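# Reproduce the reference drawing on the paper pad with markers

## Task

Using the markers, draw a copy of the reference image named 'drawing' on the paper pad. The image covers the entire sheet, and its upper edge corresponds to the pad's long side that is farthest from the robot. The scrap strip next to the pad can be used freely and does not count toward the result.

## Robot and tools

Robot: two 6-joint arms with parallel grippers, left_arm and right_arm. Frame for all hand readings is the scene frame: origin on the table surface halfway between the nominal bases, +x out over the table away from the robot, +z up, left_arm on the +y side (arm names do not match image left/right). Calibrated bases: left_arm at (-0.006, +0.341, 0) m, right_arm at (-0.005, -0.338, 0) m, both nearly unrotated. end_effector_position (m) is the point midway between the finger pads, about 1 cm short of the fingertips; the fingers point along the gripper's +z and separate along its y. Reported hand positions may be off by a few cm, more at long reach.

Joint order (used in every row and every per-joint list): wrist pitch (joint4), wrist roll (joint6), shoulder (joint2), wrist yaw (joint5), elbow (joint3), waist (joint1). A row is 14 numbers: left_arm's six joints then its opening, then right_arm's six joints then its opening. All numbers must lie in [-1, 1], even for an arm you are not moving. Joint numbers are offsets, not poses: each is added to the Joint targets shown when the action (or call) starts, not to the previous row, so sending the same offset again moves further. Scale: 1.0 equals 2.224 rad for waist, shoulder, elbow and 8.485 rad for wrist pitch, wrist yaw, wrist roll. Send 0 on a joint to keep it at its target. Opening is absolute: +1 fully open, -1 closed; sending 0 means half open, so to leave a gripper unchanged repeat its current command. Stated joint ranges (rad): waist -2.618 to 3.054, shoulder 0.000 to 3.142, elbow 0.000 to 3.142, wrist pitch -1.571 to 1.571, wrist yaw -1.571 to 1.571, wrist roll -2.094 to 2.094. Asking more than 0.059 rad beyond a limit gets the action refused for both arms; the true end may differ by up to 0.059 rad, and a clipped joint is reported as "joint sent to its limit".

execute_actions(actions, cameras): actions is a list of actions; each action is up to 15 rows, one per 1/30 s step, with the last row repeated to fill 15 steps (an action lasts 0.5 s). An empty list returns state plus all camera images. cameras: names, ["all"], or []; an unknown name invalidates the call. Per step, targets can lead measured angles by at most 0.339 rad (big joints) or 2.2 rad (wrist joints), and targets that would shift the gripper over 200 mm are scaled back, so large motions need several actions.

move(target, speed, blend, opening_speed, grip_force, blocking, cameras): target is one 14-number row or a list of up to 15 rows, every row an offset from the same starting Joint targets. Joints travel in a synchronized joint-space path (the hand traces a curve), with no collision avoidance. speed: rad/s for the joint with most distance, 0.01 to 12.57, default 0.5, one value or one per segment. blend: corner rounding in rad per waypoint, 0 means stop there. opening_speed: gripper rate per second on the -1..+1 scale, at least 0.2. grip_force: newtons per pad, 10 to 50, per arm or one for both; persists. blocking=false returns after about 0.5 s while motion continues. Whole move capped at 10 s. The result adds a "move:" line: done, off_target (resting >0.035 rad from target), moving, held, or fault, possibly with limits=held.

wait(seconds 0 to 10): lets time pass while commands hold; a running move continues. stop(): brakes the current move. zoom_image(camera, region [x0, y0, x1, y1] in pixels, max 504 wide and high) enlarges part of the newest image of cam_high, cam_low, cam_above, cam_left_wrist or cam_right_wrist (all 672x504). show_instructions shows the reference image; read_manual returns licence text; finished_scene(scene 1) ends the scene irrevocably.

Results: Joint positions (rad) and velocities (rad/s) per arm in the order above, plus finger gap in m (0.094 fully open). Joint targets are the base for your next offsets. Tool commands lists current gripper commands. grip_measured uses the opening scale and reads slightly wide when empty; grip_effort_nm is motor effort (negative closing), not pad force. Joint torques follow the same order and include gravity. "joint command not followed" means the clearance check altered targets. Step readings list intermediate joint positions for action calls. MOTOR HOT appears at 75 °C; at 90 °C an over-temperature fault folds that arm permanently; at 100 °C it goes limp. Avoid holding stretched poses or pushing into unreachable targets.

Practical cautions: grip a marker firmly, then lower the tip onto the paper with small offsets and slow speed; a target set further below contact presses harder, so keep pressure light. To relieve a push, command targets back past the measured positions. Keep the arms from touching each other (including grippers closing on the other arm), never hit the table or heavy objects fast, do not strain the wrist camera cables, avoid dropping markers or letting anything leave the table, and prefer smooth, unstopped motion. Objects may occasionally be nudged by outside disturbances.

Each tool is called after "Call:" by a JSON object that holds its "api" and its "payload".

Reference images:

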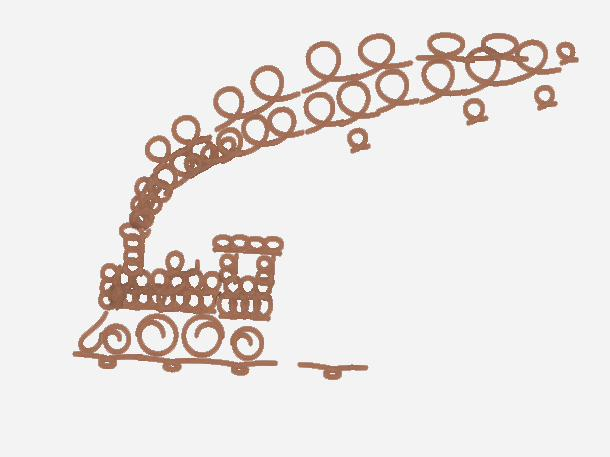

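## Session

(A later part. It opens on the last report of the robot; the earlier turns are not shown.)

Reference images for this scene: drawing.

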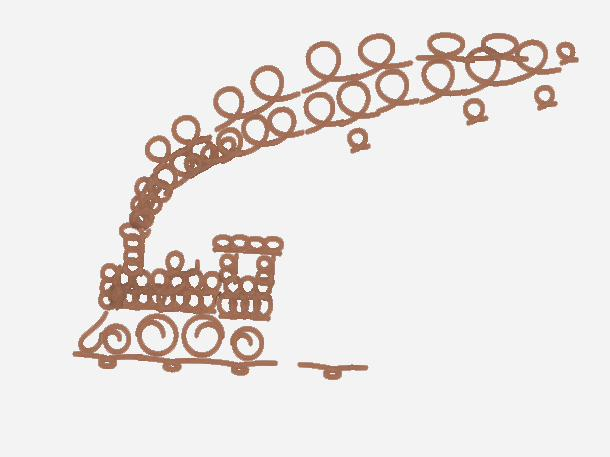

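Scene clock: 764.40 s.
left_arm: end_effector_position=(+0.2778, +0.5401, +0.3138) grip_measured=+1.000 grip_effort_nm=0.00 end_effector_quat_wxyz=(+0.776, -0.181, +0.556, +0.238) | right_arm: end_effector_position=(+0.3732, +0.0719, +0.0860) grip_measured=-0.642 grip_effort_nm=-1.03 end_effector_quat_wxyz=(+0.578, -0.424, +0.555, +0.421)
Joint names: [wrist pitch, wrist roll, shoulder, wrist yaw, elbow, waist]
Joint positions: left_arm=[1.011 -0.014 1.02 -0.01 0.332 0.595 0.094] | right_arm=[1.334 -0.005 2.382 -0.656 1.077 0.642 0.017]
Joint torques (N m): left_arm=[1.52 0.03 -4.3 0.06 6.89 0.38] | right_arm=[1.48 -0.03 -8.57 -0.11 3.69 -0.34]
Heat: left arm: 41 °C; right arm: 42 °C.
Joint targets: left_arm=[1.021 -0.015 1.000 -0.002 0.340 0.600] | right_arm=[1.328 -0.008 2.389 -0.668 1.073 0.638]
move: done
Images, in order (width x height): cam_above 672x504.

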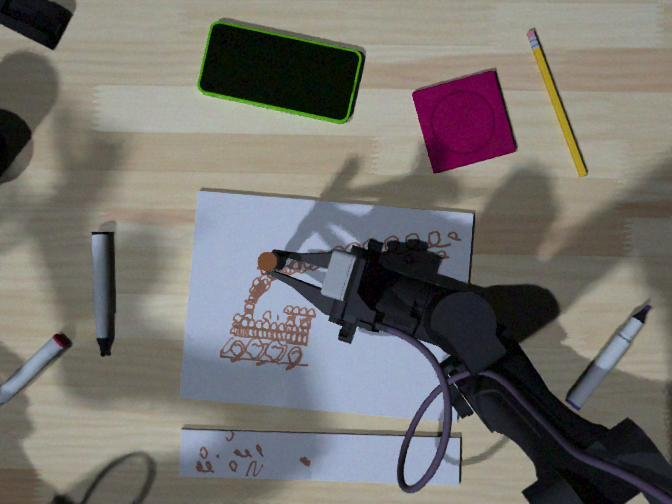

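Continue with U2–U4.

Call:
{"api": "move", "payload": {"target": [[0,0,0,0,0,0,1,-0.00006,0,0,-0.00363,0,-0.00854,-0.9],[0,0,0,0,0,0,1,-0.00006,0,0,-0.00133,0,-0.00854,-0.9],[0,0,0,0,0,0,1,-0.00006,0,0,-0.00016,0,-0.0103,-0.9],[0,0,0,0,0,0,1,-0.00006,0,0,0.00461,0,0.002,-0.9],[0,0,0,0,0,0,1,-0.00006,0,0,0.0111,0,0.00569,-0.9],[0,0,0,0,0,0,1,-0.00006,0,0,0.01956,0,0.01588,-0.9],[0,0,0,0,0,0,1,-0.00006,0,0,0.02436,0,0.02633,-0.9],[0,0,0,0,0,0,1,-0.00006,0,0,0.02206,0,0.02633,-0.9],[0,0,0,0,0,0,1,-0.00006,0,0,0.02056,0,0.02781,-0.9],[0,0,0,0,0,0,1,-0.00006,0,0,0.0158,0,0.0155,-0.9],[0,0,0,0,0,0,1,-0.00006,0,0,0.00595,0,0.00779,-0.9],[0,0,0,0,0,0,1,-0.00006,0,0,0,0,0,-0.9],[0,0,0,0,0,0,1,-0.00006,0,0,-0.00642,0,-0.01014,-0.9],[0,0,0,0,0,0,1,-0.00006,0,0,-0.01071,0,-0.0207,-0.9],[0,0,0,0,0,0,1,-0.00006,0,0,-0.01088,0,-0.03162,-0.9]], "speed": 0.12, "blend": 0.001}}

Call:
{"api": "move", "payload": {"target": [[0,0,0,0,0,0,1,-0.00006,0,0,-0.00314,0,-0.00808,-0.9],[0,0,0,0,0,0,1,-0.00006,0,0,-0.00085,0,-0.00808,-0.9],[0,0,0,0,0,0,1,-0.00006,0,0,0.00059,0,-0.01018,-0.9],[0,0,0,0,0,0,1,-0.00006,0,0,0.00432,0,0.00096,-0.9],[0,0,0,0,0,0,1,-0.00006,0,0,0.01085,0,0.00465,-0.9],[0,0,0,0,0,0,1,-0.00006,0,0,0.01829,0,0.0139,-0.9],[0,0,0,0,0,0,1,-0.00006,0,0,0.02227,0,0.02347,-0.9],[0,0,0,0,0,0,1,-0.00006,0,0,0.01997,0,0.02347,-0.9],[0,0,0,0,0,0,1,-0.00006,0,0,0.01825,0,0.02527,-0.9],[0,0,0,0,0,0,1,-0.00006,0,0,0.01451,0,0.01413,-0.9],[0,0,0,0,0,0,1,-0.00006,0,0,0.00547,0,0.00732,-0.9],[0,0,0,0,0,0,1,-0.00006,0,0,0,0,0,-0.9],[0,0,0,0,0,0,1,-0.00006,0,0,-0.00574,0,-0.00992,-0.9],[0,0,0,0,0,0,1,-0.00006,0,0,-0.00828,0,-0.01693,-0.9],[0,0,0,0,0,0,1,-0.00006,0,0,-0.01084,0,-0.02766,-0.9]], "speed": 0.12, "blend": 0.001}}

Call:
{"api": "move", "payload": {"target": [[0,0,0,0,0,0,1,-0.00006,0,0,-0.00298,0,-0.00829,-0.9],[0,0,0,0,0,0,1,-0.00006,0,0,-0.00068,0,-0.00829,-0.9],[0,0,0,0,0,0,1,-0.00006,0,0,0.00113,0,-0.01096,-0.9],[0,0,0,0,0,0,1,-0.00006,0,0,0.00433,0,-0.00033,-0.9],[0,0,0,0,0,0,1,-0.00006,0,0,0.01101,0,0.00327,-0.9],[0,0,0,0,0,0,1,-0.00006,0,0,0.01848,0,0.01274,-0.9],[0,0,0,0,0,0,1,-0.00006,0,0,0.02218,0,0.02245,-0.9],[0,0,0,0,0,0,1,-0.00006,0,0,0.01988,0,0.02245,-0.9],[0,0,0,0,0,0,1,-0.00006,0,0,0.01778,0,0.02474,-0.9],[0,0,0,0,0,0,1,-0.00006,0,0,0.01457,0,0.01411,-0.9],[0,0,0,0,0,0,1,-0.00006,0,0,0.00549,0,0.0075,-0.9],[0,0,0,0,0,0,1,-0.00006,0,0,0,0,0,-0.9],[0,0,0,0,0,0,1,-0.00006,0,0,-0.00631,0,-0.01201,-0.9],[0,0,0,0,0,0,1,-0.00006,0,0,-0.01224,0,-0.02853,-0.9],[0,0,0,0,0,0,1,-0.00006,0,0,-0.01321,0,-0.03661,-0.9]], "speed": 0.12, "blend": 0.001, "cameras": ["cam_above"]}}

Call:
{"api": "zoom_image", "payload": {"camera": "cam_above", "region": [220, 200, 340, 290]}}

Scene clock: 771.17 s.
left_arm: end_effector_position=(+0.2778, +0.5401, +0.3138) grip_measured=+1.000 grip_effort_nm=0.00 end_effector_quat_wxyz=(+0.776, -0.181, +0.556, +0.238) | right_arm: end_effector_position=(+0.3855, +0.0492, +0.0857) grip_measured=-0.642 grip_effort_nm=-1.03 end_effector_quat_wxyz=(+0.574, -0.431, +0.551, +0.426)
Joint names: [wrist pitch, wrist roll, shoulder, wrist yaw, elbow, waist]
Joint positions: left_arm=[1.011 -0.014 1.02 -0.01 0.332 0.595 0.094] | right_arm=[1.334 -0.005 2.382 -0.749 1.077 0.571 0.017]
Joint torques (N m): left_arm=[1.53 0.05 -4.29 0.07 7.02 0.53] | right_arm=[1.44 -0.03 -8.53 -0.11 3.64 -0.27]
Heat: left arm: 41 °C; right arm: 41 °C.
Joint targets: left_arm=[1.021 -0.015 1.000 -0.002 0.340 0.600] | right_arm=[1.328 -0.008 2.389 -0.760 1.073 0.568]
move: done

Scene clock: 776.03 s.
left_arm: end_effector_position=(+0.2778, +0.5401, +0.3138) grip_measured=+1.000 grip_effort_nm=0.00 end_effector_quat_wxyz=(+0.776, -0.181, +0.556, +0.238) | right_arm: end_effector_position=(+0.3931, +0.0289, +0.0853) grip_measured=-0.642 grip_effort_nm=-1.03 end_effector_quat_wxyz=(+0.567, -0.440, +0.545, +0.434)
Joint names: [wrist pitch, wrist roll, shoulder, wrist yaw, elbow, waist]
Joint positions: left_arm=[1.011 -0.014 1.02 -0.01 0.332 0.595 0.094] | right_arm=[1.334 -0.005 2.382 -0.839 1.077 0.509 0.017]
Joint torques (N m): left_arm=[1.54 0 -4.23 0.05 6.98 0.39] | right_arm=[1.39 -0.03 -8.51 -0.13 3.6 -0.25]
Heat: left arm: 41 °C; right arm: 41 °C.
Joint targets: left_arm=[1.021 -0.015 1.000 -0.002 0.340 0.600] | right_arm=[1.327 -0.008 2.389 -0.852 1.073 0.507]
move: done

Scene clock: 781.13 s.
left_arm: end_effector_position=(+0.2778, +0.5401, +0.3138) grip_measured=+1.000 grip_effort_nm=0.00 end_effector_quat_wxyz=(+0.776, -0.181, +0.556, +0.238) | right_arm: end_effector_position=(+0.4016, +0.0012, +0.0848) grip_measured=-0.642 grip_effort_nm=-1.03 end_effector_quat_wxyz=(+0.560, -0.450, +0.538, +0.442)
Joint names: [wrist pitch, wrist roll, shoulder, wrist yaw, elbow, waist]
Joint positions: left_arm=[1.011 -0.014 1.02 -0.01 0.332 0.595 0.094] | right_arm=[1.334 -0.005 2.382 -0.952 1.077 0.429 0.017]
Joint torques (N m): left_arm=[1.54 0.04 -4.3 0.08 6.99 0.42] | right_arm=[1.34 -0.03 -8.46 -0.12 3.55 -0.35]
Heat: left arm: 41 °C; right arm: 41 °C.
Joint targets: left_arm=[1.021 -0.015 1.000 -0.002 0.340 0.600] | right_arm=[1.327 -0.008 2.389 -0.964 1.073 0.425]
move: done
Images, in order (width x height): cam_above 672x504.

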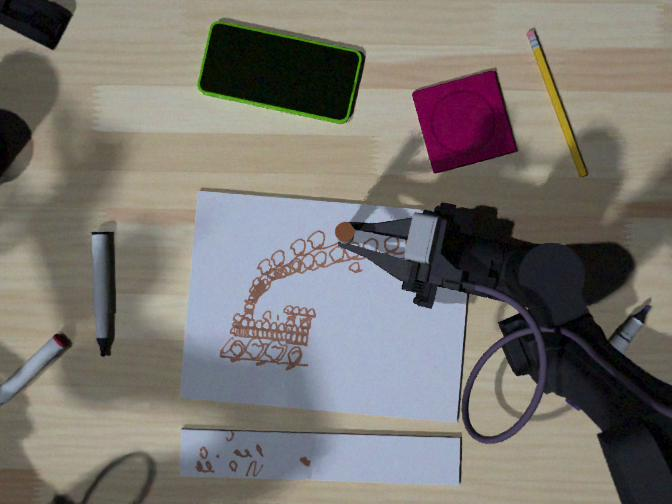

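Scaled by 4.200 from the camera's 672x504 image, which has a finer 960x720 frame.

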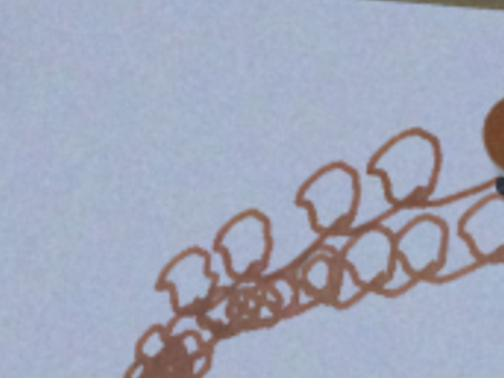

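Call:
{"api": "move", "payload": {"target": [[0,0,0,0,0,0,1,-0.00009,0,0,-0.00252,0,-0.0078,-0.9],[0,0,0,0,0,0,1,-0.00009,0,0,-0.00022,0,-0.0078,-0.9],[0,0,0,0,0,0,1,-0.00009,0,0,0.00195,0,-0.01099,-0.9],[0,0,0,0,0,0,1,-0.00009,0,0,0.00463,0,-0.00084,-0.9],[0,0,0,0,0,0,1,-0.00009,0,0,0.01092,0,0.00242,-0.9],[0,0,0,0,0,0,1,-0.00009,0,0,0.01753,0,0.01094,-0.9],[0,0,0,0,0,0,1,-0.00009,0,0,0.02082,0,0.02034,-0.9],[0,0,0,0,0,0,1,-0.00009,0,0,0.01852,0,0.02034,-0.9],[0,0,0,0,0,0,1,-0.00009,0,0,0.0161,0,0.02313,-0.9],[0,0,0,0,0,0,1,-0.00009,0,0,0.01462,0,0.01755,-0.9],[0,0,0,0,0,0,1,-0.00009,0,0,0.00505,0,0.00711,-0.9],[0,0,0,0,0,0,1,-0.00009,0,0,0,0,0,-0.9],[0,0,0,0,0,0,1,-0.00009,0,0,-0.00682,0,-0.01138,-0.9],[0,0,0,0,0,0,1,-0.00009,0,0,-0.01202,0,-0.02525,-0.9],[0,0,0,0,0,0,1,-0.00009,0,0,-0.01509,0,-0.03464,-0.9]], "speed": 0.12, "blend": 0.001}}

Call:
{"api": "move", "payload": {"target": [[0,0,0,0,0,0,1,-0.00012,0,0,-0.00203,0,-0.00704,-0.9],[0,0,0,0,0,0,1,-0.00012,0,0,0.00027,0,-0.00704,-0.9],[0,0,0,0,0,0,1,-0.00012,0,0,0.00274,0,-0.01069,-0.9],[0,0,0,0,0,0,1,-0.00012,0,0,0.00493,0,-0.00093,-0.9],[0,0,0,0,0,0,1,-0.00012,0,0,0.0106,0,0.00197,-0.9],[0,0,0,0,0,0,1,-0.00012,0,0,0.01602,0,0.00926,-0.9],[0,0,0,0,0,0,1,-0.00012,0,0,0.01861,0,0.01759,-0.9],[0,0,0,0,0,0,1,-0.00012,0,0,0.01631,0,0.01759,-0.9],[0,0,0,0,0,0,1,-0.00012,0,0,0.01366,0,0.02085,-0.9],[0,0,0,0,0,0,1,-0.00012,0,0,0.01246,0,0.01549,-0.9],[0,0,0,0,0,0,1,-0.00012,0,0,0.00439,0,0.00638,-0.9],[0,0,0,0,0,0,1,-0.00012,0,0,0,0,0,-0.9],[0,0,0,0,0,0,1,-0.00012,0,0,-0.00502,0,-0.01157,-0.9],[0,0,0,0,0,0,1,-0.00012,0,0,-0.01031,0,-0.02953,-0.9],[0,0,0,0,0,0,1,-0.00012,0,0,-0.01567,0,-0.04167,-0.9]], "speed": 0.12, "blend": 0.001}}

Call:
{"api": "move", "payload": {"target": [[0,0,0,0,0,0,1,-0.00012,0,0,-0.0022,0,-0.00812,-0.9],[0,0,0,0,0,0,1,-0.00012,0,0,0.0001,0,-0.00812,-0.9],[0,0,0,0,0,0,1,-0.00012,0,0,0.00161,0,-0.01073,-0.9],[0,0,0,0,0,0,1,-0.00012,0,0,0.00335,0,-0.00127,-0.9],[0,0,0,0,0,0,1,-0.00012,0,0,0.00747,0,0.00182,-0.9],[0,0,0,0,0,0,1,-0.00012,0,0,0.01162,0,0.00898,-0.9],[0,0,0,0,0,0,1,-0.00012,0,0,0.01343,0,0.01623,-0.9],[0,0,0,0,0,0,1,-0.00012,0,0,0.01113,0,0.01623,-0.9],[0,0,0,0,0,0,1,-0.00012,0,0,0.00963,0,0.01884,-0.9],[0,0,0,0,0,0,1,-0.00012,0,0,0.00867,0,0.01364,-0.9],[0,0,0,0,0,0,1,-0.00012,0,0,0.00346,0,0.0059,-0.9],[0,0,0,0,0,0,1,-0.00012,0,0,0,0,0,-0.9],[0,0,0,0,0,0,1,-0.00012,0,0,-0.00712,0,-0.01615,-0.9],[0,0,0,0,0,0,1,-0.00012,0,0,-0.01356,0,-0.03224,-0.9]], "speed": 0.12, "blend": 0.001}}

Call:
{"api": "move", "payload": {"target": [[0,0,0,0,0,0,1,-0.00008,0,0,-0.00183,0,-0.00761,-0.9],[0,0,0,0,0,0,1,-0.00008,0,0,0.00047,0,-0.00761,-0.9],[0,0,0,0,0,0,1,-0.00008,0,0,0.00211,0,-0.01061,-0.9],[0,0,0,0,0,0,1,-0.00008,0,0,0.00356,0,0.0005,-0.9],[0,0,0,0,0,0,1,-0.00008,0,0,0.00727,0,0.00325,-0.9],[0,0,0,0,0,0,1,-0.00008,0,0,0.01085,0,0.00971,-0.9],[0,0,0,0,0,0,1,-0.00008,0,0,0.01247,0,0.01681,-0.9],[0,0,0,0,0,0,1,-0.00008,0,0,0.01017,0,0.01681,-0.9],[0,0,0,0,0,0,1,-0.00008,0,0,0.00853,0,0.01981,-0.9],[0,0,0,0,0,0,1,-0.00008,0,0,0.00773,0,0.0137,-0.9],[0,0,0,0,0,0,1,-0.00008,0,0,0.0031,0,0.00559,-0.9],[0,0,0,0,0,0,1,-0.00008,0,0,0,0,0,-0.9],[0,0,0,0,0,0,1,-0.00008,0,0,-0.0063,0,-0.01534,-0.9]], "speed": 0.12, "blend": 0.001}}

Call:
{"api": "move", "payload": {"target": [[0,0,0,0,0,0,1,0.0085,0,0,0,0,0,-0.9],[0,0,0,0,0,0,1,0.0085,0,0,0,0,-0.08,-0.9]], "speed": [0.2,0.5], "cameras": ["cam_above"]}}

Call:
{"api": "zoom_image", "payload": {"camera": "cam_above", "region": [340, 190, 480, 295]}}

Call:
{"api": "zoom_image", "payload": {"camera": "cam_above", "region": [190, 185, 480, 425]}}

Scene clock: 788.10 s.
left_arm: end_effector_position=(+0.2778, +0.5401, +0.3138) grip_measured=+1.000 grip_effort_nm=0.00 end_effector_quat_wxyz=(+0.776, -0.181, +0.556, +0.238) | right_arm: end_effector_position=(+0.4037, -0.0257, +0.0842) grip_measured=-0.642 grip_effort_nm=-1.03 end_effector_quat_wxyz=(+0.548, -0.465, +0.526, +0.455)
Joint names: [wrist pitch, wrist roll, shoulder, wrist yaw, elbow, waist]
Joint positions: left_arm=[1.011 -0.014 1.02 -0.01 0.332 0.595 0.094] | right_arm=[1.334 -0.005 2.382 -1.079 1.077 0.353 0.017]
Joint torques (N m): left_arm=[1.56 0.01 -4.33 0.06 7.08 0.4] | right_arm=[1.28 -0.03 -8.4 -0.12 3.49 -0.47]
Heat: left arm: 41 °C; right arm: 41 °C.
Joint targets: left_arm=[1.021 -0.015 1.000 -0.002 0.340 0.600] | right_arm=[1.326 -0.008 2.389 -1.092 1.073 0.348]
move: done

Scene clock: 792.67 s.
left_arm: end_effector_position=(+0.2778, +0.5401, +0.3138) grip_measured=+1.000 grip_effort_nm=0.00 end_effector_quat_wxyz=(+0.776, -0.181, +0.556, +0.238) | right_arm: end_effector_position=(+0.4073, -0.0601, +0.0836) grip_measured=-0.642 grip_effort_nm=-1.03 end_effector_quat_wxyz=(+0.538, -0.477, +0.517, +0.464)
Joint names: [wrist pitch, wrist roll, shoulder, wrist yaw, elbow, waist]
Joint positions: left_arm=[1.011 -0.014 1.02 -0.01 0.332 0.595 0.094] | right_arm=[1.334 -0.005 2.382 -1.211 1.077 0.262 0.017]
Joint torques (N m): left_arm=[1.55 0.02 -4.27 0.04 7.09 0.5] | right_arm=[1.2 -0.03 -8.35 -0.13 3.4 -0.54]
Heat: left arm: 41 °C; right arm: 40 °C.
Joint targets: left_arm=[1.021 -0.015 1.000 -0.002 0.340 0.600] | right_arm=[1.325 -0.008 2.389 -1.225 1.073 0.256]
move: done

Scene clock: 796.40 s.
left_arm: end_effector_position=(+0.2778, +0.5401, +0.3138) grip_measured=+1.000 grip_effort_nm=0.00 end_effector_quat_wxyz=(+0.776, -0.181, +0.556, +0.238) | right_arm: end_effector_position=(+0.4058, -0.0877, +0.0830) grip_measured=-0.642 grip_effort_nm=-1.03 end_effector_quat_wxyz=(+0.528, -0.488, +0.508, +0.475)
Joint names: [wrist pitch, wrist roll, shoulder, wrist yaw, elbow, waist]
Joint positions: left_arm=[1.011 -0.014 1.02 -0.01 0.332 0.595 0.094] | right_arm=[1.334 -0.005 2.382 -1.325 1.077 0.19 0.017]
Joint torques (N m): left_arm=[1.58 0.03 -4.38 0.07 7.01 0.46] | right_arm=[1.13 -0.03 -8.29 -0.14 3.33 -0.54]
Heat: left arm: 41 °C; right arm: 40 °C.
Joint targets: left_arm=[1.021 -0.015 1.000 -0.002 0.340 0.600] | right_arm=[1.324 -0.008 2.389 -1.340 1.073 0.184]
move: done

Scene clock: 799.50 s.
left_arm: end_effector_position=(+0.2778, +0.5401, +0.3138) grip_measured=+1.000 grip_effort_nm=0.00 end_effector_quat_wxyz=(+0.776, -0.181, +0.556, +0.238) | right_arm: end_effector_position=(+0.4048, -0.1012, +0.0828) grip_measured=-0.642 grip_effort_nm=-1.03 end_effector_quat_wxyz=(+0.523, -0.493, +0.504, +0.479)
Joint names: [wrist pitch, wrist roll, shoulder, wrist yaw, elbow, waist]
Joint positions: left_arm=[1.011 -0.014 1.02 -0.01 0.332 0.595 0.094] | right_arm=[1.334 -0.005 2.382 -1.377 1.077 0.156 0.017]
Joint torques (N m): left_arm=[1.58 0.02 -4.37 0.07 7.13 0.36] | right_arm=[1.1 -0.03 -8.27 -0.16 3.29 -0.54]
Heat: left arm: 41 °C; right arm: 40 °C.
Joint targets: left_arm=[1.021 -0.015 1.000 -0.002 0.340 0.600] | right_arm=[1.323 -0.008 2.389 -1.394 1.073 0.150]
move: done

Scene clock: 801.53 s.
left_arm: end_effector_position=(+0.2778, +0.5401, +0.3138) grip_measured=+1.000 grip_effort_nm=0.00 end_effector_quat_wxyz=(+0.776, -0.181, +0.556, +0.238) | right_arm: end_effector_position=(+0.4404, -0.1815, +0.0863) grip_measured=-0.642 grip_effort_nm=-1.03 end_effector_quat_wxyz=(+0.573, -0.454, +0.537, +0.422)
Joint names: [wrist pitch, wrist roll, shoulder, wrist yaw, elbow, waist]
Joint positions: left_arm=[1.011 -0.014 1.02 -0.01 0.332 0.595 0.094] | right_arm=[1.369 -0.005 2.382 -1.385 1.077 -0.032 0.017]
Joint torques (N m): left_arm=[1.56 0.03 -4.22 0.1 7.1 0.31] | right_arm=[1.43 -0.03 -8.24 -0.06 3.29 0.28]
Heat: left arm: 41 °C; right arm: 40 °C.
Joint targets: left_arm=[1.021 -0.015 1.000 -0.002 0.340 0.600] | right_arm=[1.395 -0.008 2.389 -1.394 1.073 -0.028]
move: done
Images, in order (width x height): cam_above 672x504.

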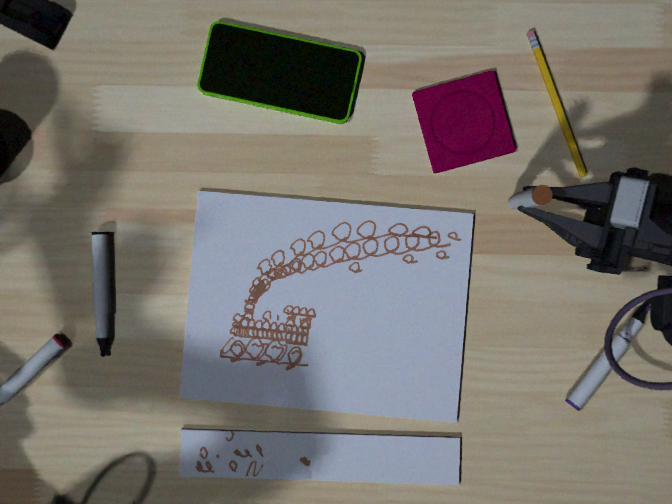

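Scaled by 3.600 from the camera's 672x504 image, which has a finer 960x720 frame.

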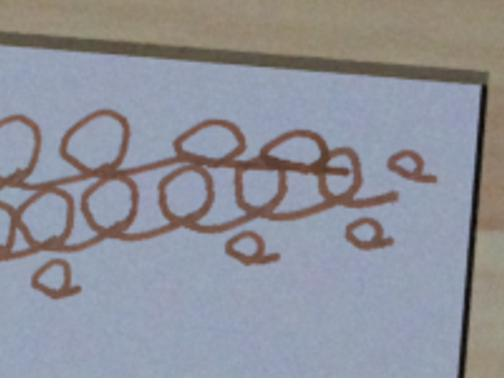

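Scaled by 1.738 from the camera's 672x504 image, which has a finer 960x720 frame.

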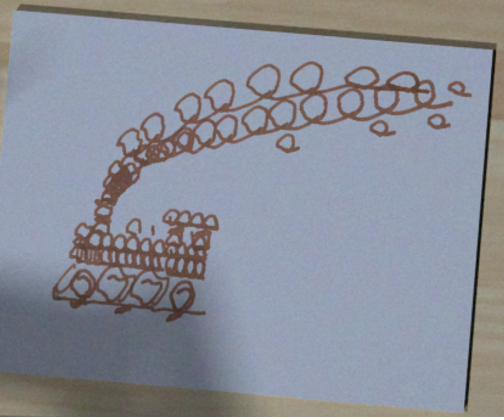

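Call:
{"api": "move", "payload": {"target": [[0,0,0,0,0,0,1,0.01047,0,-0.02846,0,-0.06839,0,-0.9],[0,0,0,0,0,0,1,0.01047,0,-0.02397,0,-0.06389,0,-0.9]], "speed": [0.2,0.05]}}

Scene clock: 807.83 s.
left_arm: end_effector_position=(+0.2778, +0.5401, +0.3138) grip_measured=+1.000 grip_effort_nm=0.00 end_effector_quat_wxyz=(+0.776, -0.181, +0.556, +0.238) | right_arm: end_effector_position=(+0.4095, -0.1801, +0.0763) grip_measured=-0.642 grip_effort_nm=-1.03 end_effector_quat_wxyz=(+0.567, -0.447, +0.544, +0.427)
Joint names: [wrist pitch, wrist roll, shoulder, wrist yaw, elbow, waist]
Joint positions: left_arm=[1.011 -0.014 1.02 -0.01 0.332 0.595 0.094] | right_arm=[1.458 -0.006 2.354 -1.381 0.933 -0.032 0.017]
Joint torques (N m): left_arm=[1.56 0.02 -4.25 0.07 7.05 0.36] | right_arm=[1.44 -0.02 -9.48 -0.11 2.88 0.29]
Heat: left arm: 41 °C; right arm: 41 °C.
Joint targets: left_arm=[1.021 -0.015 1.000 -0.002 0.340 0.600] | right_arm=[1.484 -0.008 2.336 -1.394 0.930 -0.028]
move: done

Call:
{"api": "move", "payload": {"target": [[0,0,0,0,0,0,1,0,0,-0.0165,0,0,0,-0.9],[0,0,0,0,0,0,1,0,0,0,0,0,0,-0.9]], "speed": [0.1,0.05]}}

Scene clock: 810.20 s.
left_arm: end_effector_position=(+0.2778, +0.5401, +0.3138) grip_measured=+1.000 grip_effort_nm=0.00 end_effector_quat_wxyz=(+0.776, -0.181, +0.556, +0.238) | right_arm: end_effector_position=(+0.4103, -0.1802, +0.0838) grip_measured=-0.642 grip_effort_nm=-1.03 end_effector_quat_wxyz=(+0.572, -0.452, +0.539, +0.422)
Joint names: [wrist pitch, wrist roll, shoulder, wrist yaw, elbow, waist]
Joint positions: left_arm=[1.011 -0.014 1.02 -0.01 0.332 0.595 0.094] | right_arm=[1.458 -0.006 2.334 -1.381 0.933 -0.032 0.017]
Joint torques (N m): left_arm=[1.54 0.02 -4.36 0.09 6.93 0.51] | right_arm=[1.43 -0.01 -7.99 -0.1 2.96 0.28]
Heat: left arm: 41 °C; right arm: 41 °C.
Joint targets: left_arm=[1.021 -0.015 1.000 -0.002 0.340 0.600] | right_arm=[1.484 -0.008 2.336 -1.394 0.930 -0.028]
move: done

Call:
{"api": "move", "payload": {"target": [[0,0,0,0,0,0,1,0.004,0,0,0.01299,0,0.27107,-0.9],[0,0,0,0,0,0,1,0.004,0,0,0.00592,0,0.25758,-0.9],[0,0,0,0,0,0,1,-0.00523,0,0,0.00592,0,0.25758,-0.9]], "speed": [0.6,0.1,0.15], "cameras": ["cam_above", "cam_high"]}}

Call:
{"api": "zoom_image", "payload": {"camera": "cam_above", "region": [250, 310, 390, 415]}}

Scene clock: 814.57 s.
left_arm: end_effector_position=(+0.2778, +0.5401, +0.3138) grip_measured=+1.000 grip_effort_nm=0.00 end_effector_quat_wxyz=(+0.776, -0.181, +0.556, +0.238) | right_arm: end_effector_position=(+0.2634, +0.0249, +0.0827) grip_measured=-0.642 grip_effort_nm=-1.03 end_effector_quat_wxyz=(-0.437, +0.575, -0.406, -0.561)
Joint names: [wrist pitch, wrist roll, shoulder, wrist yaw, elbow, waist]
Joint positions: left_arm=[1.011 -0.014 1.02 -0.01 0.332 0.595 0.094] | right_arm=[1.444 -0.006 2.334 -1.332 0.933 0.55 0.017]
Joint torques (N m): left_arm=[1.57 0.06 -4.31 0.04 6.99 0.46] | right_arm=[1.18 -0.01 -8.02 -0.1 3.02 -0.49]
Heat: left arm: 41 °C; right arm: 41 °C.
Joint targets: left_arm=[1.021 -0.015 1.000 -0.002 0.340 0.600] | right_arm=[1.440 -0.008 2.336 -1.343 0.930 0.545]
move: done
Images, in order (width x height): cam_high 672x504, cam_above 672x504.

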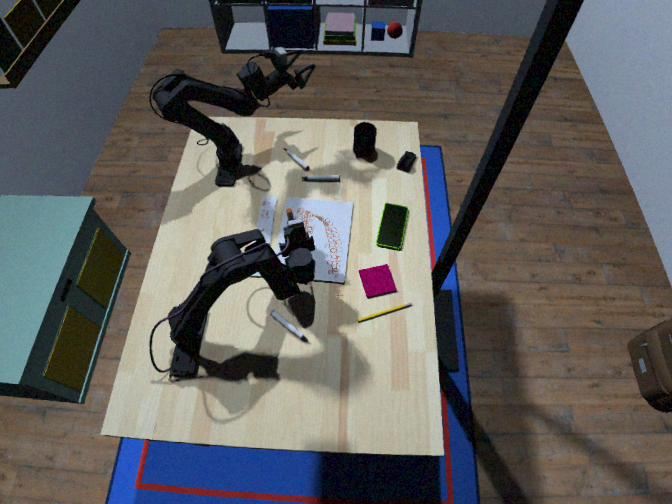

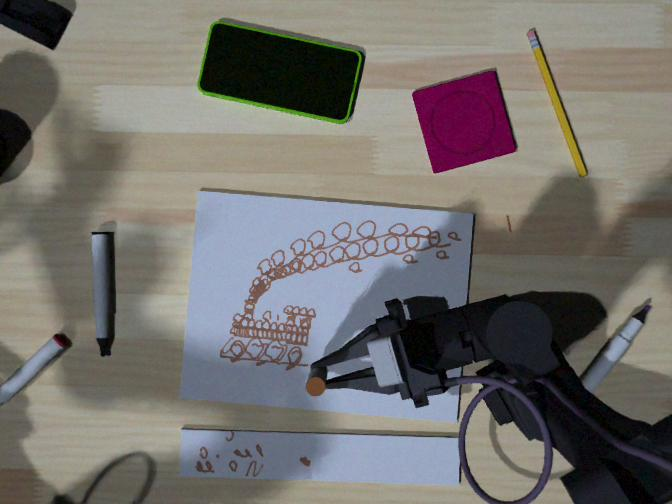

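Scaled by 3.600 from the camera's 672x504 image, which has a finer 960x720 frame.

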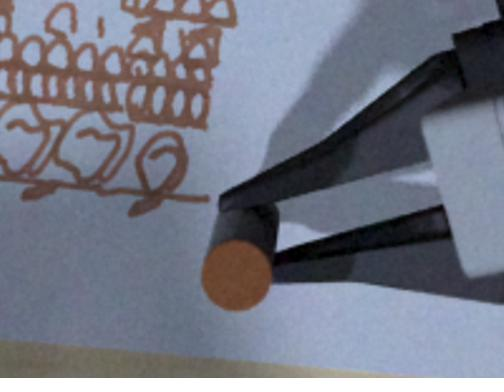

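Call:
{"api": "move", "payload": {"target": [0,0,0,0,0,0,1,-0.00095,0,0,0,0,0,-0.9], "speed": 0.03}}

Call:
{"api": "move", "payload": {"target": [0,0,0,0,0,0,1,-0.00059,0,0,0,0,0,-0.9], "speed": 0.03}}

Call:
{"api": "move", "payload": {"target": [0,0,0,0,0,0,1,-0.00059,0,0,0,0,0,-0.9], "speed": 0.03}}

Scene clock: 816.00 s.
left_arm: end_effector_position=(+0.2778, +0.5401, +0.3138) grip_measured=+1.000 grip_effort_nm=0.00 end_effector_quat_wxyz=(+0.776, -0.181, +0.556, +0.238) | right_arm: end_effector_position=(+0.2634, +0.0249, +0.0825) grip_measured=-0.642 grip_effort_nm=-1.03 end_effector_quat_wxyz=(-0.436, +0.575, -0.406, -0.561)
Joint names: [wrist pitch, wrist roll, shoulder, wrist yaw, elbow, waist]
Joint positions: left_arm=[1.011 -0.014 1.02 -0.01 0.332 0.595 0.094] | right_arm=[1.442 -0.006 2.334 -1.332 0.933 0.55 0.017]
Joint torques (N m): left_arm=[1.57 0.03 -4.23 0.09 7.02 0.39] | right_arm=[1.13 -0.02 -8.02 -0.1 3.02 -0.49]
Heat: left arm: 41 °C; right arm: 41 °C.
Joint targets: left_arm=[1.021 -0.015 1.000 -0.002 0.340 0.600] | right_arm=[1.432 -0.008 2.336 -1.343 0.930 0.545]
move: done

Scene clock: 816.70 s.
left_arm: end_effector_position=(+0.2778, +0.5401, +0.3138) grip_measured=+1.000 grip_effort_nm=0.00 end_effector_quat_wxyz=(+0.776, -0.181, +0.556, +0.238) | right_arm: end_effector_position=(+0.2634, +0.0249, +0.0824) grip_measured=-0.642 grip_effort_nm=-1.03 end_effector_quat_wxyz=(-0.436, +0.575, -0.407, -0.561)
Joint names: [wrist pitch, wrist roll, shoulder, wrist yaw, elbow, waist]
Joint positions: left_arm=[1.011 -0.014 1.02 -0.01 0.332 0.595 0.094] | right_arm=[1.441 -0.006 2.334 -1.332 0.933 0.55 0.017]
Joint torques (N m): left_arm=[1.54 0.08 -4.26 0.05 7.09 0.5] | right_arm=[1.1 -0.02 -8.02 -0.1 3.03 -0.49]
Heat: left arm: 41 °C; right arm: 41 °C.
Joint targets: left_arm=[1.021 -0.015 1.000 -0.002 0.340 0.600] | right_arm=[1.427 -0.008 2.336 -1.343 0.930 0.545]
move: done

Scene clock: 817.40 s.
left_arm: end_effector_position=(+0.2778, +0.5401, +0.3138) grip_measured=+1.000 grip_effort_nm=0.00 end_effector_quat_wxyz=(+0.776, -0.181, +0.556, +0.238) | right_arm: end_effector_position=(+0.2634, +0.0249, +0.0822) grip_measured=-0.642 grip_effort_nm=-1.03 end_effector_quat_wxyz=(-0.435, +0.574, -0.407, -0.561)
Joint names: [wrist pitch, wrist roll, shoulder, wrist yaw, elbow, waist]
Joint positions: left_arm=[1.011 -0.014 1.02 -0.01 0.332 0.595 0.094] | right_arm=[1.439 -0.006 2.334 -1.332 0.933 0.55 0.017]
Joint torques (N m): left_arm=[1.52 0.05 -4.27 0.08 7.09 0.53] | right_arm=[1.05 -0.02 -8.01 -0.1 3.02 -0.49]
Heat: left arm: 41 °C; right arm: 41 °C.
Joint targets: left_arm=[1.021 -0.015 1.000 -0.002 0.340 0.600] | right_arm=[1.422 -0.008 2.336 -1.343 0.930 0.545]
move: done

Call:
{"api": "move", "payload": {"target": [[0,0,0,0,0,0,1,0.0011,0,0,0,0,0,-0.9],[0,0,0,0,0,0,1,0.0012,0,0,-0.01108,0,-0.01784,-0.9],[0,0,0,0,0,0,1,0.0013,0,0,-0.02149,0,-0.03506,-0.9]], "speed": [0.05,0.12,0.12], "blend": 0.001}}

Call:
{"api": "move", "payload": {"target": [[0,0,0,0,0,0,1,0.0085,0,0,0,0,0,-0.9],[0,0,0,0,0,0,1,0.0085,0,0,0,0,-0.13,-0.9]], "speed": [0.2,0.5], "cameras": ["cam_above"]}}

Call:
{"api": "zoom_image", "payload": {"camera": "cam_above", "region": [250, 310, 390, 415]}}

Scene clock: 820.80 s.
left_arm: end_effector_position=(+0.2778, +0.5401, +0.3138) grip_measured=+1.000 grip_effort_nm=0.00 end_effector_quat_wxyz=(+0.776, -0.181, +0.556, +0.238) | right_arm: end_effector_position=(+0.2617, -0.0053, +0.0811) grip_measured=-0.642 grip_effort_nm=-1.03 end_effector_quat_wxyz=(-0.409, +0.594, -0.382, -0.578)
Joint names: [wrist pitch, wrist roll, shoulder, wrist yaw, elbow, waist]
Joint positions: left_arm=[1.011 -0.014 1.02 -0.01 0.332 0.595 0.094] | right_arm=[1.439 -0.006 2.334 -1.497 0.933 0.474 0.017]
Joint torques (N m): left_arm=[1.58 0.03 -4.18 0.08 7.04 0.54] | right_arm=[1.07 -0.01 -7.94 -0.26 2.92 -0.68]
Heat: left arm: 41 °C; right arm: 41 °C.
Joint targets: left_arm=[1.021 -0.015 1.000 -0.002 0.340 0.600] | right_arm=[1.433 -0.008 2.336 -1.526 0.930 0.467]
move: done

Scene clock: 822.63 s.
left_arm: end_effector_position=(+0.2778, +0.5401, +0.3138) grip_measured=+1.000 grip_effort_nm=0.00 end_effector_quat_wxyz=(+0.776, -0.181, +0.556, +0.238) | right_arm: end_effector_position=(+0.3460, -0.0999, +0.0825) grip_measured=-0.642 grip_effort_nm=-1.03 end_effector_quat_wxyz=(-0.492, +0.537, -0.458, -0.509)
Joint names: [wrist pitch, wrist roll, shoulder, wrist yaw, elbow, waist]
Joint positions: left_arm=[1.011 -0.014 1.02 -0.01 0.332 0.595 0.094] | right_arm=[1.458 -0.006 2.334 -1.512 0.933 0.172 0.017]
Joint torques (N m): left_arm=[1.55 0.06 -4.25 0.07 7.08 0.44] | right_arm=[1.55 -0.02 -7.92 -0.12 2.89 0.46]
Heat: left arm: 41 °C; right arm: 41 °C.
Joint targets: left_arm=[1.021 -0.015 1.000 -0.002 0.340 0.600] | right_arm=[1.505 -0.008 2.336 -1.526 0.930 0.177]
move: off_target (right_arm); right_arm: the wrist pitch is farthest, 0.047 rad from its target
Images, in order (width x height): cam_above 672x504.

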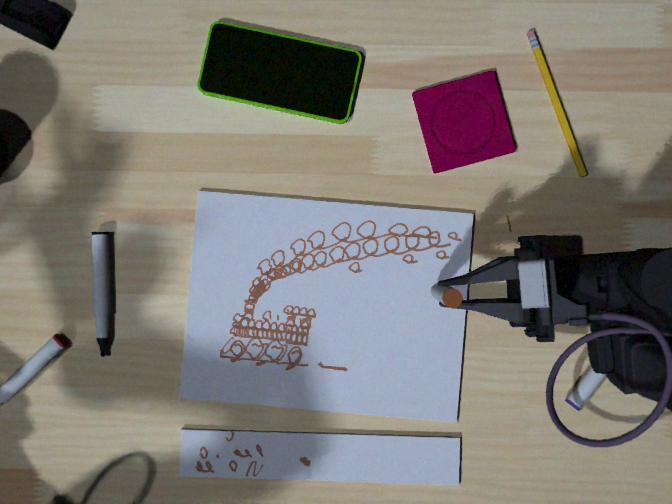

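Scaled by 3.600 from the camera's 672x504 image, which has a finer 960x720 frame.

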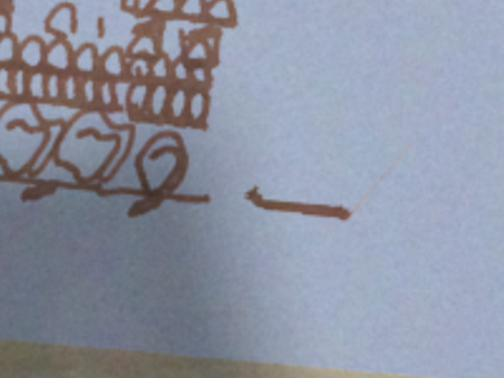

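Call:
{"api": "move", "payload": {"target": [[0,0,0,0,0,0,1,0,0,-0.018,0,0,0,-0.9],[0,0,0,0,0,0,1,0,0,-0.018,0.01528,0,0.16361,-0.9],[0,0,0,0,0,0,1,0,0,-0.018,0.00821,0,0.15012,-0.9],[0,0,0,0,0,0,1,0,0,0,0.00821,0,0.15012,-0.9],[0,0,0,0,0,0,1,-0.00649,0,0,0.00821,0,0.15012,-0.9],[0,0,0,0,0,0,1,-0.00862,0,0,0.00821,0,0.15012,-0.9]], "speed": [0.1,0.5,0.1,0.05,0.1,0.03], "cameras": ["cam_above"]}}

Call:
{"api": "zoom_image", "payload": {"camera": "cam_above", "region": [250, 310, 390, 415]}}

Scene clock: 830.30 s.
left_arm: end_effector_position=(+0.2778, +0.5401, +0.3138) grip_measured=+1.000 grip_effort_nm=0.00 end_effector_quat_wxyz=(+0.776, -0.181, +0.556, +0.238) | right_arm: end_effector_position=(+0.2561, +0.0097, +0.0820) grip_measured=-0.642 grip_effort_nm=-1.03 end_effector_quat_wxyz=(-0.414, +0.592, -0.383, -0.576)
Joint names: [wrist pitch, wrist roll, shoulder, wrist yaw, elbow, waist]
Joint positions: left_arm=[1.011 -0.014 1.02 -0.01 0.332 0.595 0.094] | right_arm=[1.444 -0.006 2.334 -1.443 0.933 0.517 0.017]
Joint torques (N m): left_arm=[1.49 0.04 -4.33 0.07 6.93 0.46] | right_arm=[1.04 -0.02 -7.97 -0.11 2.95 -0.53]
Heat: left arm: 41 °C; right arm: 41 °C.
Joint targets: left_arm=[1.021 -0.015 1.000 -0.002 0.340 0.600] | right_arm=[1.432 -0.008 2.336 -1.456 0.930 0.511]
move: done
Images, in order (width x height): cam_above 672x504.

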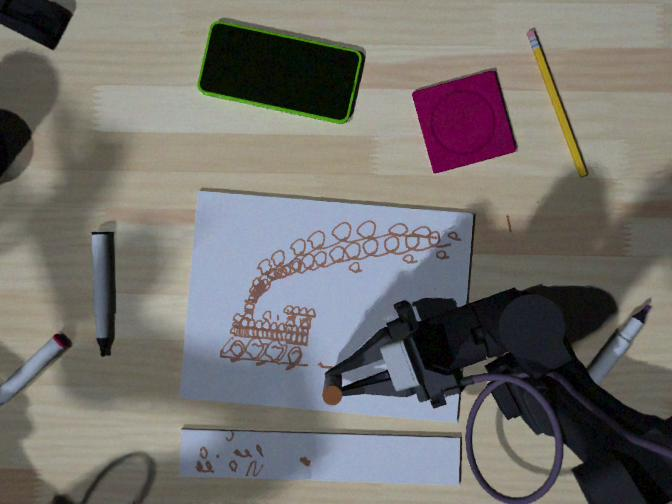

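Scaled by 3.600 from the camera's 672x504 image, which has a finer 960x720 frame.

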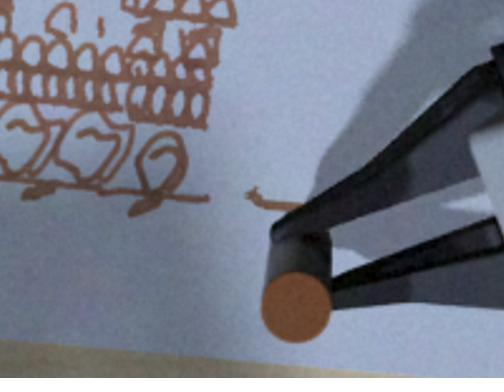

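Call:
{"api": "move", "payload": {"target": [[0,0,0,0,0,0,1,0,0,0,-0.00173,0,-0.00497,-0.9],[0,0,0,0,0,0,1,0,0,0,0.00057,0,-0.00497,-0.9],[0,0,0,0,0,0,1,0,0,0,0.00131,0,-0.00622,-0.9],[0,0,0,0,0,0,1,0,0,0,0.00278,0,0.00489,-0.9],[0,0,0,0,0,0,1,0,0,0,0.00432,0,0.00581,-0.9],[0,0,0,0,0,0,1,0,0,0,0.00651,0,0.00917,-0.9],[0,0,0,0,0,0,1,0,0,0,0.00744,0,0.01263,-0.9],[0,0,0,0,0,0,1,0,0,0,0.00514,0,0.01263,-0.9],[0,0,0,0,0,0,1,0,0,0,0.0044,0,0.01387,-0.9],[0,0,0,0,0,0,1,0,0,0,0.00293,0,0.00276,-0.9],[0,0,0,0,0,0,1,0,0,0,0.00158,0,0.00202,-0.9],[0,0,0,0,0,0,1,0,0,0,0,0,0,-0.9]], "speed": 0.12, "blend": 0.001}}

Call:
{"api": "move", "payload": {"target": [[0,0,0,0,0,0,1,0.006,0,-0.03,0,0,0,-0.9],[0,0,0,0,0,0,1,0.006,0,-0.03,0,0,-0.15,-0.9]], "speed": [0.2,0.5], "cameras": ["cam_above"]}}

Call:
{"api": "zoom_image", "payload": {"camera": "cam_above", "region": [250, 310, 390, 415]}}

Call:
{"api": "zoom_image", "payload": {"camera": "cam_above", "region": [170, 170, 490, 430]}}

Scene clock: 832.87 s.
left_arm: end_effector_position=(+0.2778, +0.5401, +0.3138) grip_measured=+1.000 grip_effort_nm=0.00 end_effector_quat_wxyz=(+0.776, -0.181, +0.556, +0.238) | right_arm: end_effector_position=(+0.2576, +0.0104, +0.0819) grip_measured=-0.642 grip_effort_nm=-1.03 end_effector_quat_wxyz=(-0.416, +0.590, -0.386, -0.574)
Joint names: [wrist pitch, wrist roll, shoulder, wrist yaw, elbow, waist]
Joint positions: left_arm=[1.011 -0.014 1.02 -0.01 0.332 0.595 0.094] | right_arm=[1.443 -0.006 2.334 -1.433 0.933 0.518 0.017]
Joint torques (N m): left_arm=[1.54 0.06 -4.42 0.11 7.15 0.53] | right_arm=[1.06 -0.01 -7.98 -0.21 2.95 -0.54]
Heat: left arm: 41 °C; right arm: 41 °C.
Joint targets: left_arm=[1.021 -0.015 1.000 -0.002 0.340 0.600] | right_arm=[1.432 -0.008 2.336 -1.456 0.930 0.511]
move: done

Scene clock: 834.77 s.
left_arm: end_effector_position=(+0.2778, +0.5401, +0.3138) grip_measured=+1.000 grip_effort_nm=0.00 end_effector_quat_wxyz=(+0.776, -0.181, +0.556, +0.238) | right_arm: end_effector_position=(+0.3589, -0.0988, +0.0942) grip_measured=-0.642 grip_effort_nm=-1.03 end_effector_quat_wxyz=(+0.515, -0.525, +0.469, +0.489)
Joint names: [wrist pitch, wrist roll, shoulder, wrist yaw, elbow, waist]
Joint positions: left_arm=[1.011 -0.014 1.02 -0.01 0.332 0.595 0.094] | right_arm=[1.446 -0.006 2.302 -1.445 0.933 0.173 0.017]
Joint torques (N m): left_arm=[1.55 0.06 -4.27 0.09 6.97 0.42] | right_arm=[1.49 -0.02 -10.54 -0.08 3.11 0.35]
Heat: left arm: 41 °C; right arm: 41 °C.
Joint targets: left_arm=[1.021 -0.015 1.000 -0.002 0.340 0.600] | right_arm=[1.483 -0.008 2.269 -1.456 0.930 0.178]
move: off_target (right_arm); right_arm: the wrist pitch is farthest, 0.037 rad from its target
Images, in order (width x height): cam_above 672x504.

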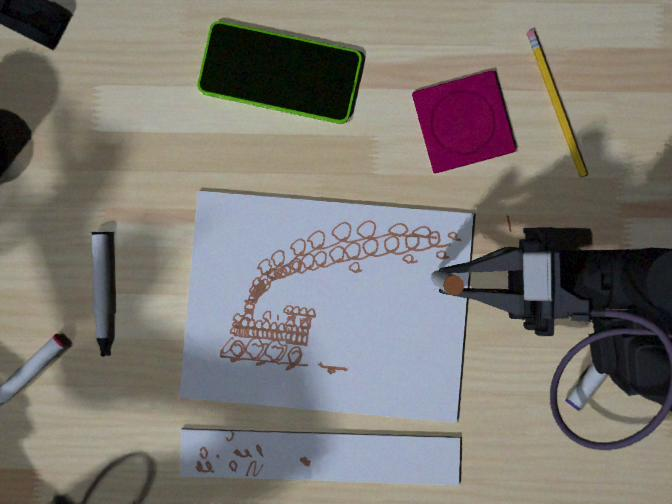

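Scaled by 3.600 from the camera's 672x504 image, which has a finer 960x720 frame.

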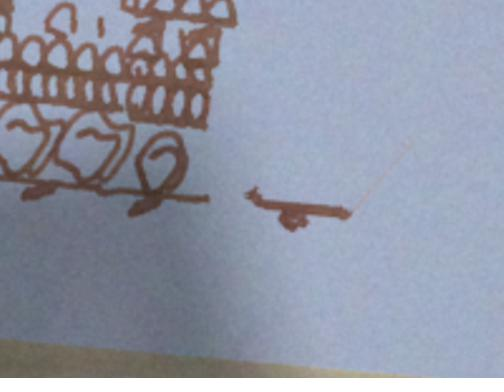

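Scaled by 1.575 from the camera's 672x504 image, which has a finer 960x720 frame.

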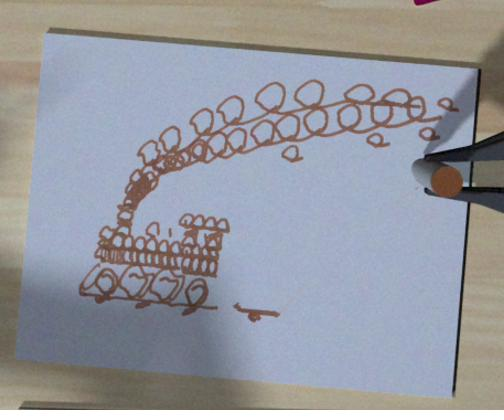

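Call:
{"api": "zoom_image", "payload": {"camera": "cam_above", "region": [212, 330, 262, 368]}}

Call:
{"api": "zoom_image", "payload": {"camera": "cam_above", "region": [262, 330, 312, 368]}}

Call:
{"api": "zoom_image", "payload": {"camera": "cam_above", "region": [222, 290, 322, 365]}}

Scaled by 10.080 from the camera's 672x504 image, which has a finer 960x720 frame.

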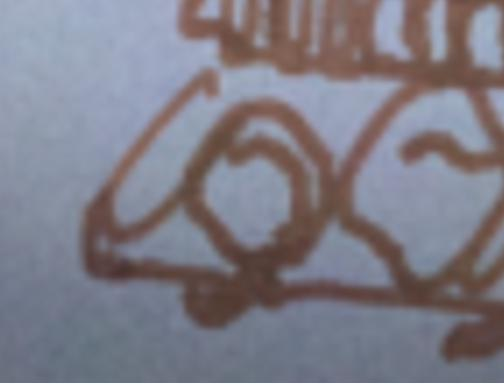

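Scaled by 10.080 from the camera's 672x504 image, which has a finer 960x720 frame.

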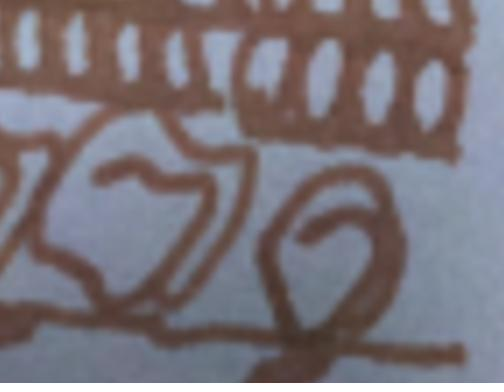

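Scaled by 5.040 from the camera's 672x504 image, which has a finer 960x720 frame.

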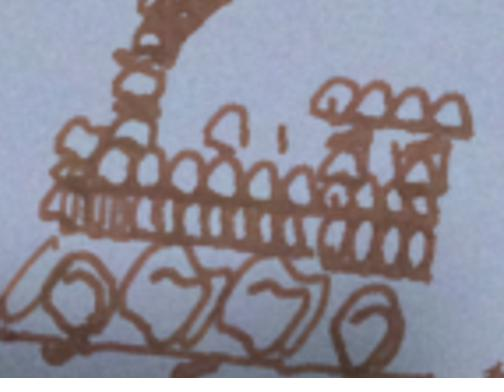

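Call:
{"api": "move", "payload": {"target": [0,0,0,0,0,0,1,0,0,-0.045,0,0,-0.06,-0.9], "speed": 0.3, "cameras": ["cam_above", "cam_high"]}}

Call:
{"api": "zoom_image", "payload": {"camera": "cam_above", "region": [170, 170, 490, 430]}}

Scene clock: 837.03 s.
left_arm: end_effector_position=(+0.2778, +0.5401, +0.3138) grip_measured=+1.000 grip_effort_nm=0.00 end_effector_quat_wxyz=(+0.776, -0.181, +0.556, +0.238) | right_arm: end_effector_position=(+0.3878, -0.1489, +0.1326) grip_measured=-0.642 grip_effort_nm=-1.03 end_effector_quat_wxyz=(+0.572, -0.515, +0.473, +0.429)
Joint names: [wrist pitch, wrist roll, shoulder, wrist yaw, elbow, waist]
Joint positions: left_arm=[1.011 -0.014 1.02 -0.01 0.332 0.595 0.094] | right_arm=[1.446 -0.006 2.2 -1.446 0.933 0.041 0.017]
Joint torques (N m): left_arm=[1.56 0.01 -4.34 0.04 6.93 0.43] | right_arm=[1.44 -0.01 -10.09 0 3.58 0.28]
Heat: left arm: 41 °C; right arm: 41 °C.
Joint targets: left_arm=[1.021 -0.015 1.000 -0.002 0.340 0.600] | right_arm=[1.482 -0.008 2.169 -1.456 0.930 0.044]
move: off_target (right_arm); right_arm: the wrist pitch is farthest, 0.037 rad from its target
Images, in order (width x height): cam_high 672x504, cam_above 672x504.

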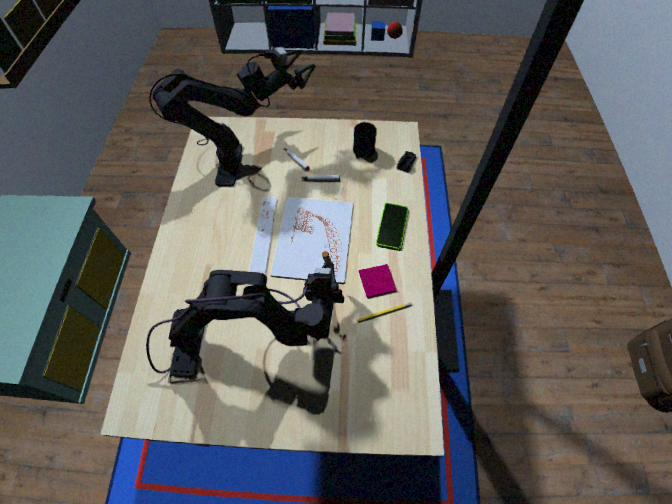

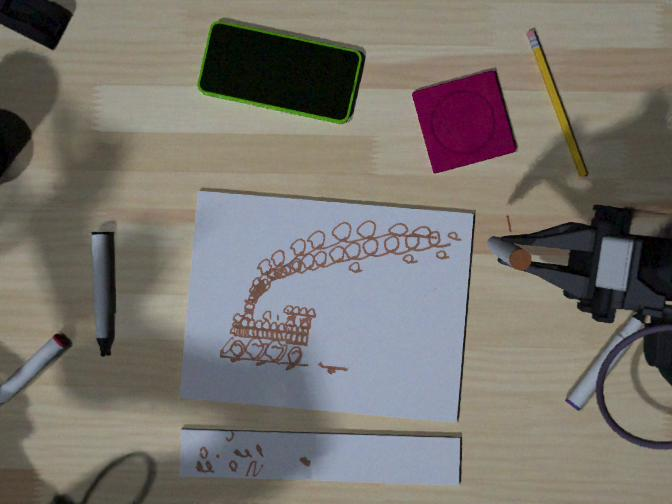

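Scaled by 1.575 from the camera's 672x504 image, which has a finer 960x720 frame.

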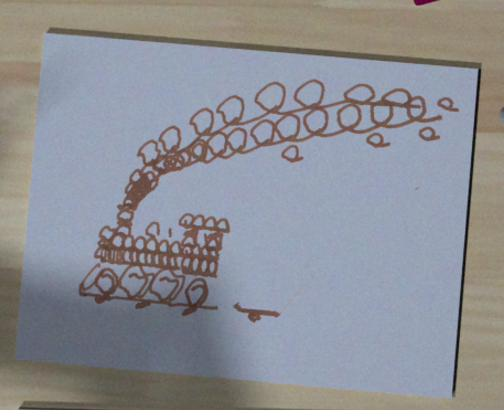

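Call:
{"api": "finished_scene", "payload": {"scene": 1}}

The scene is finished.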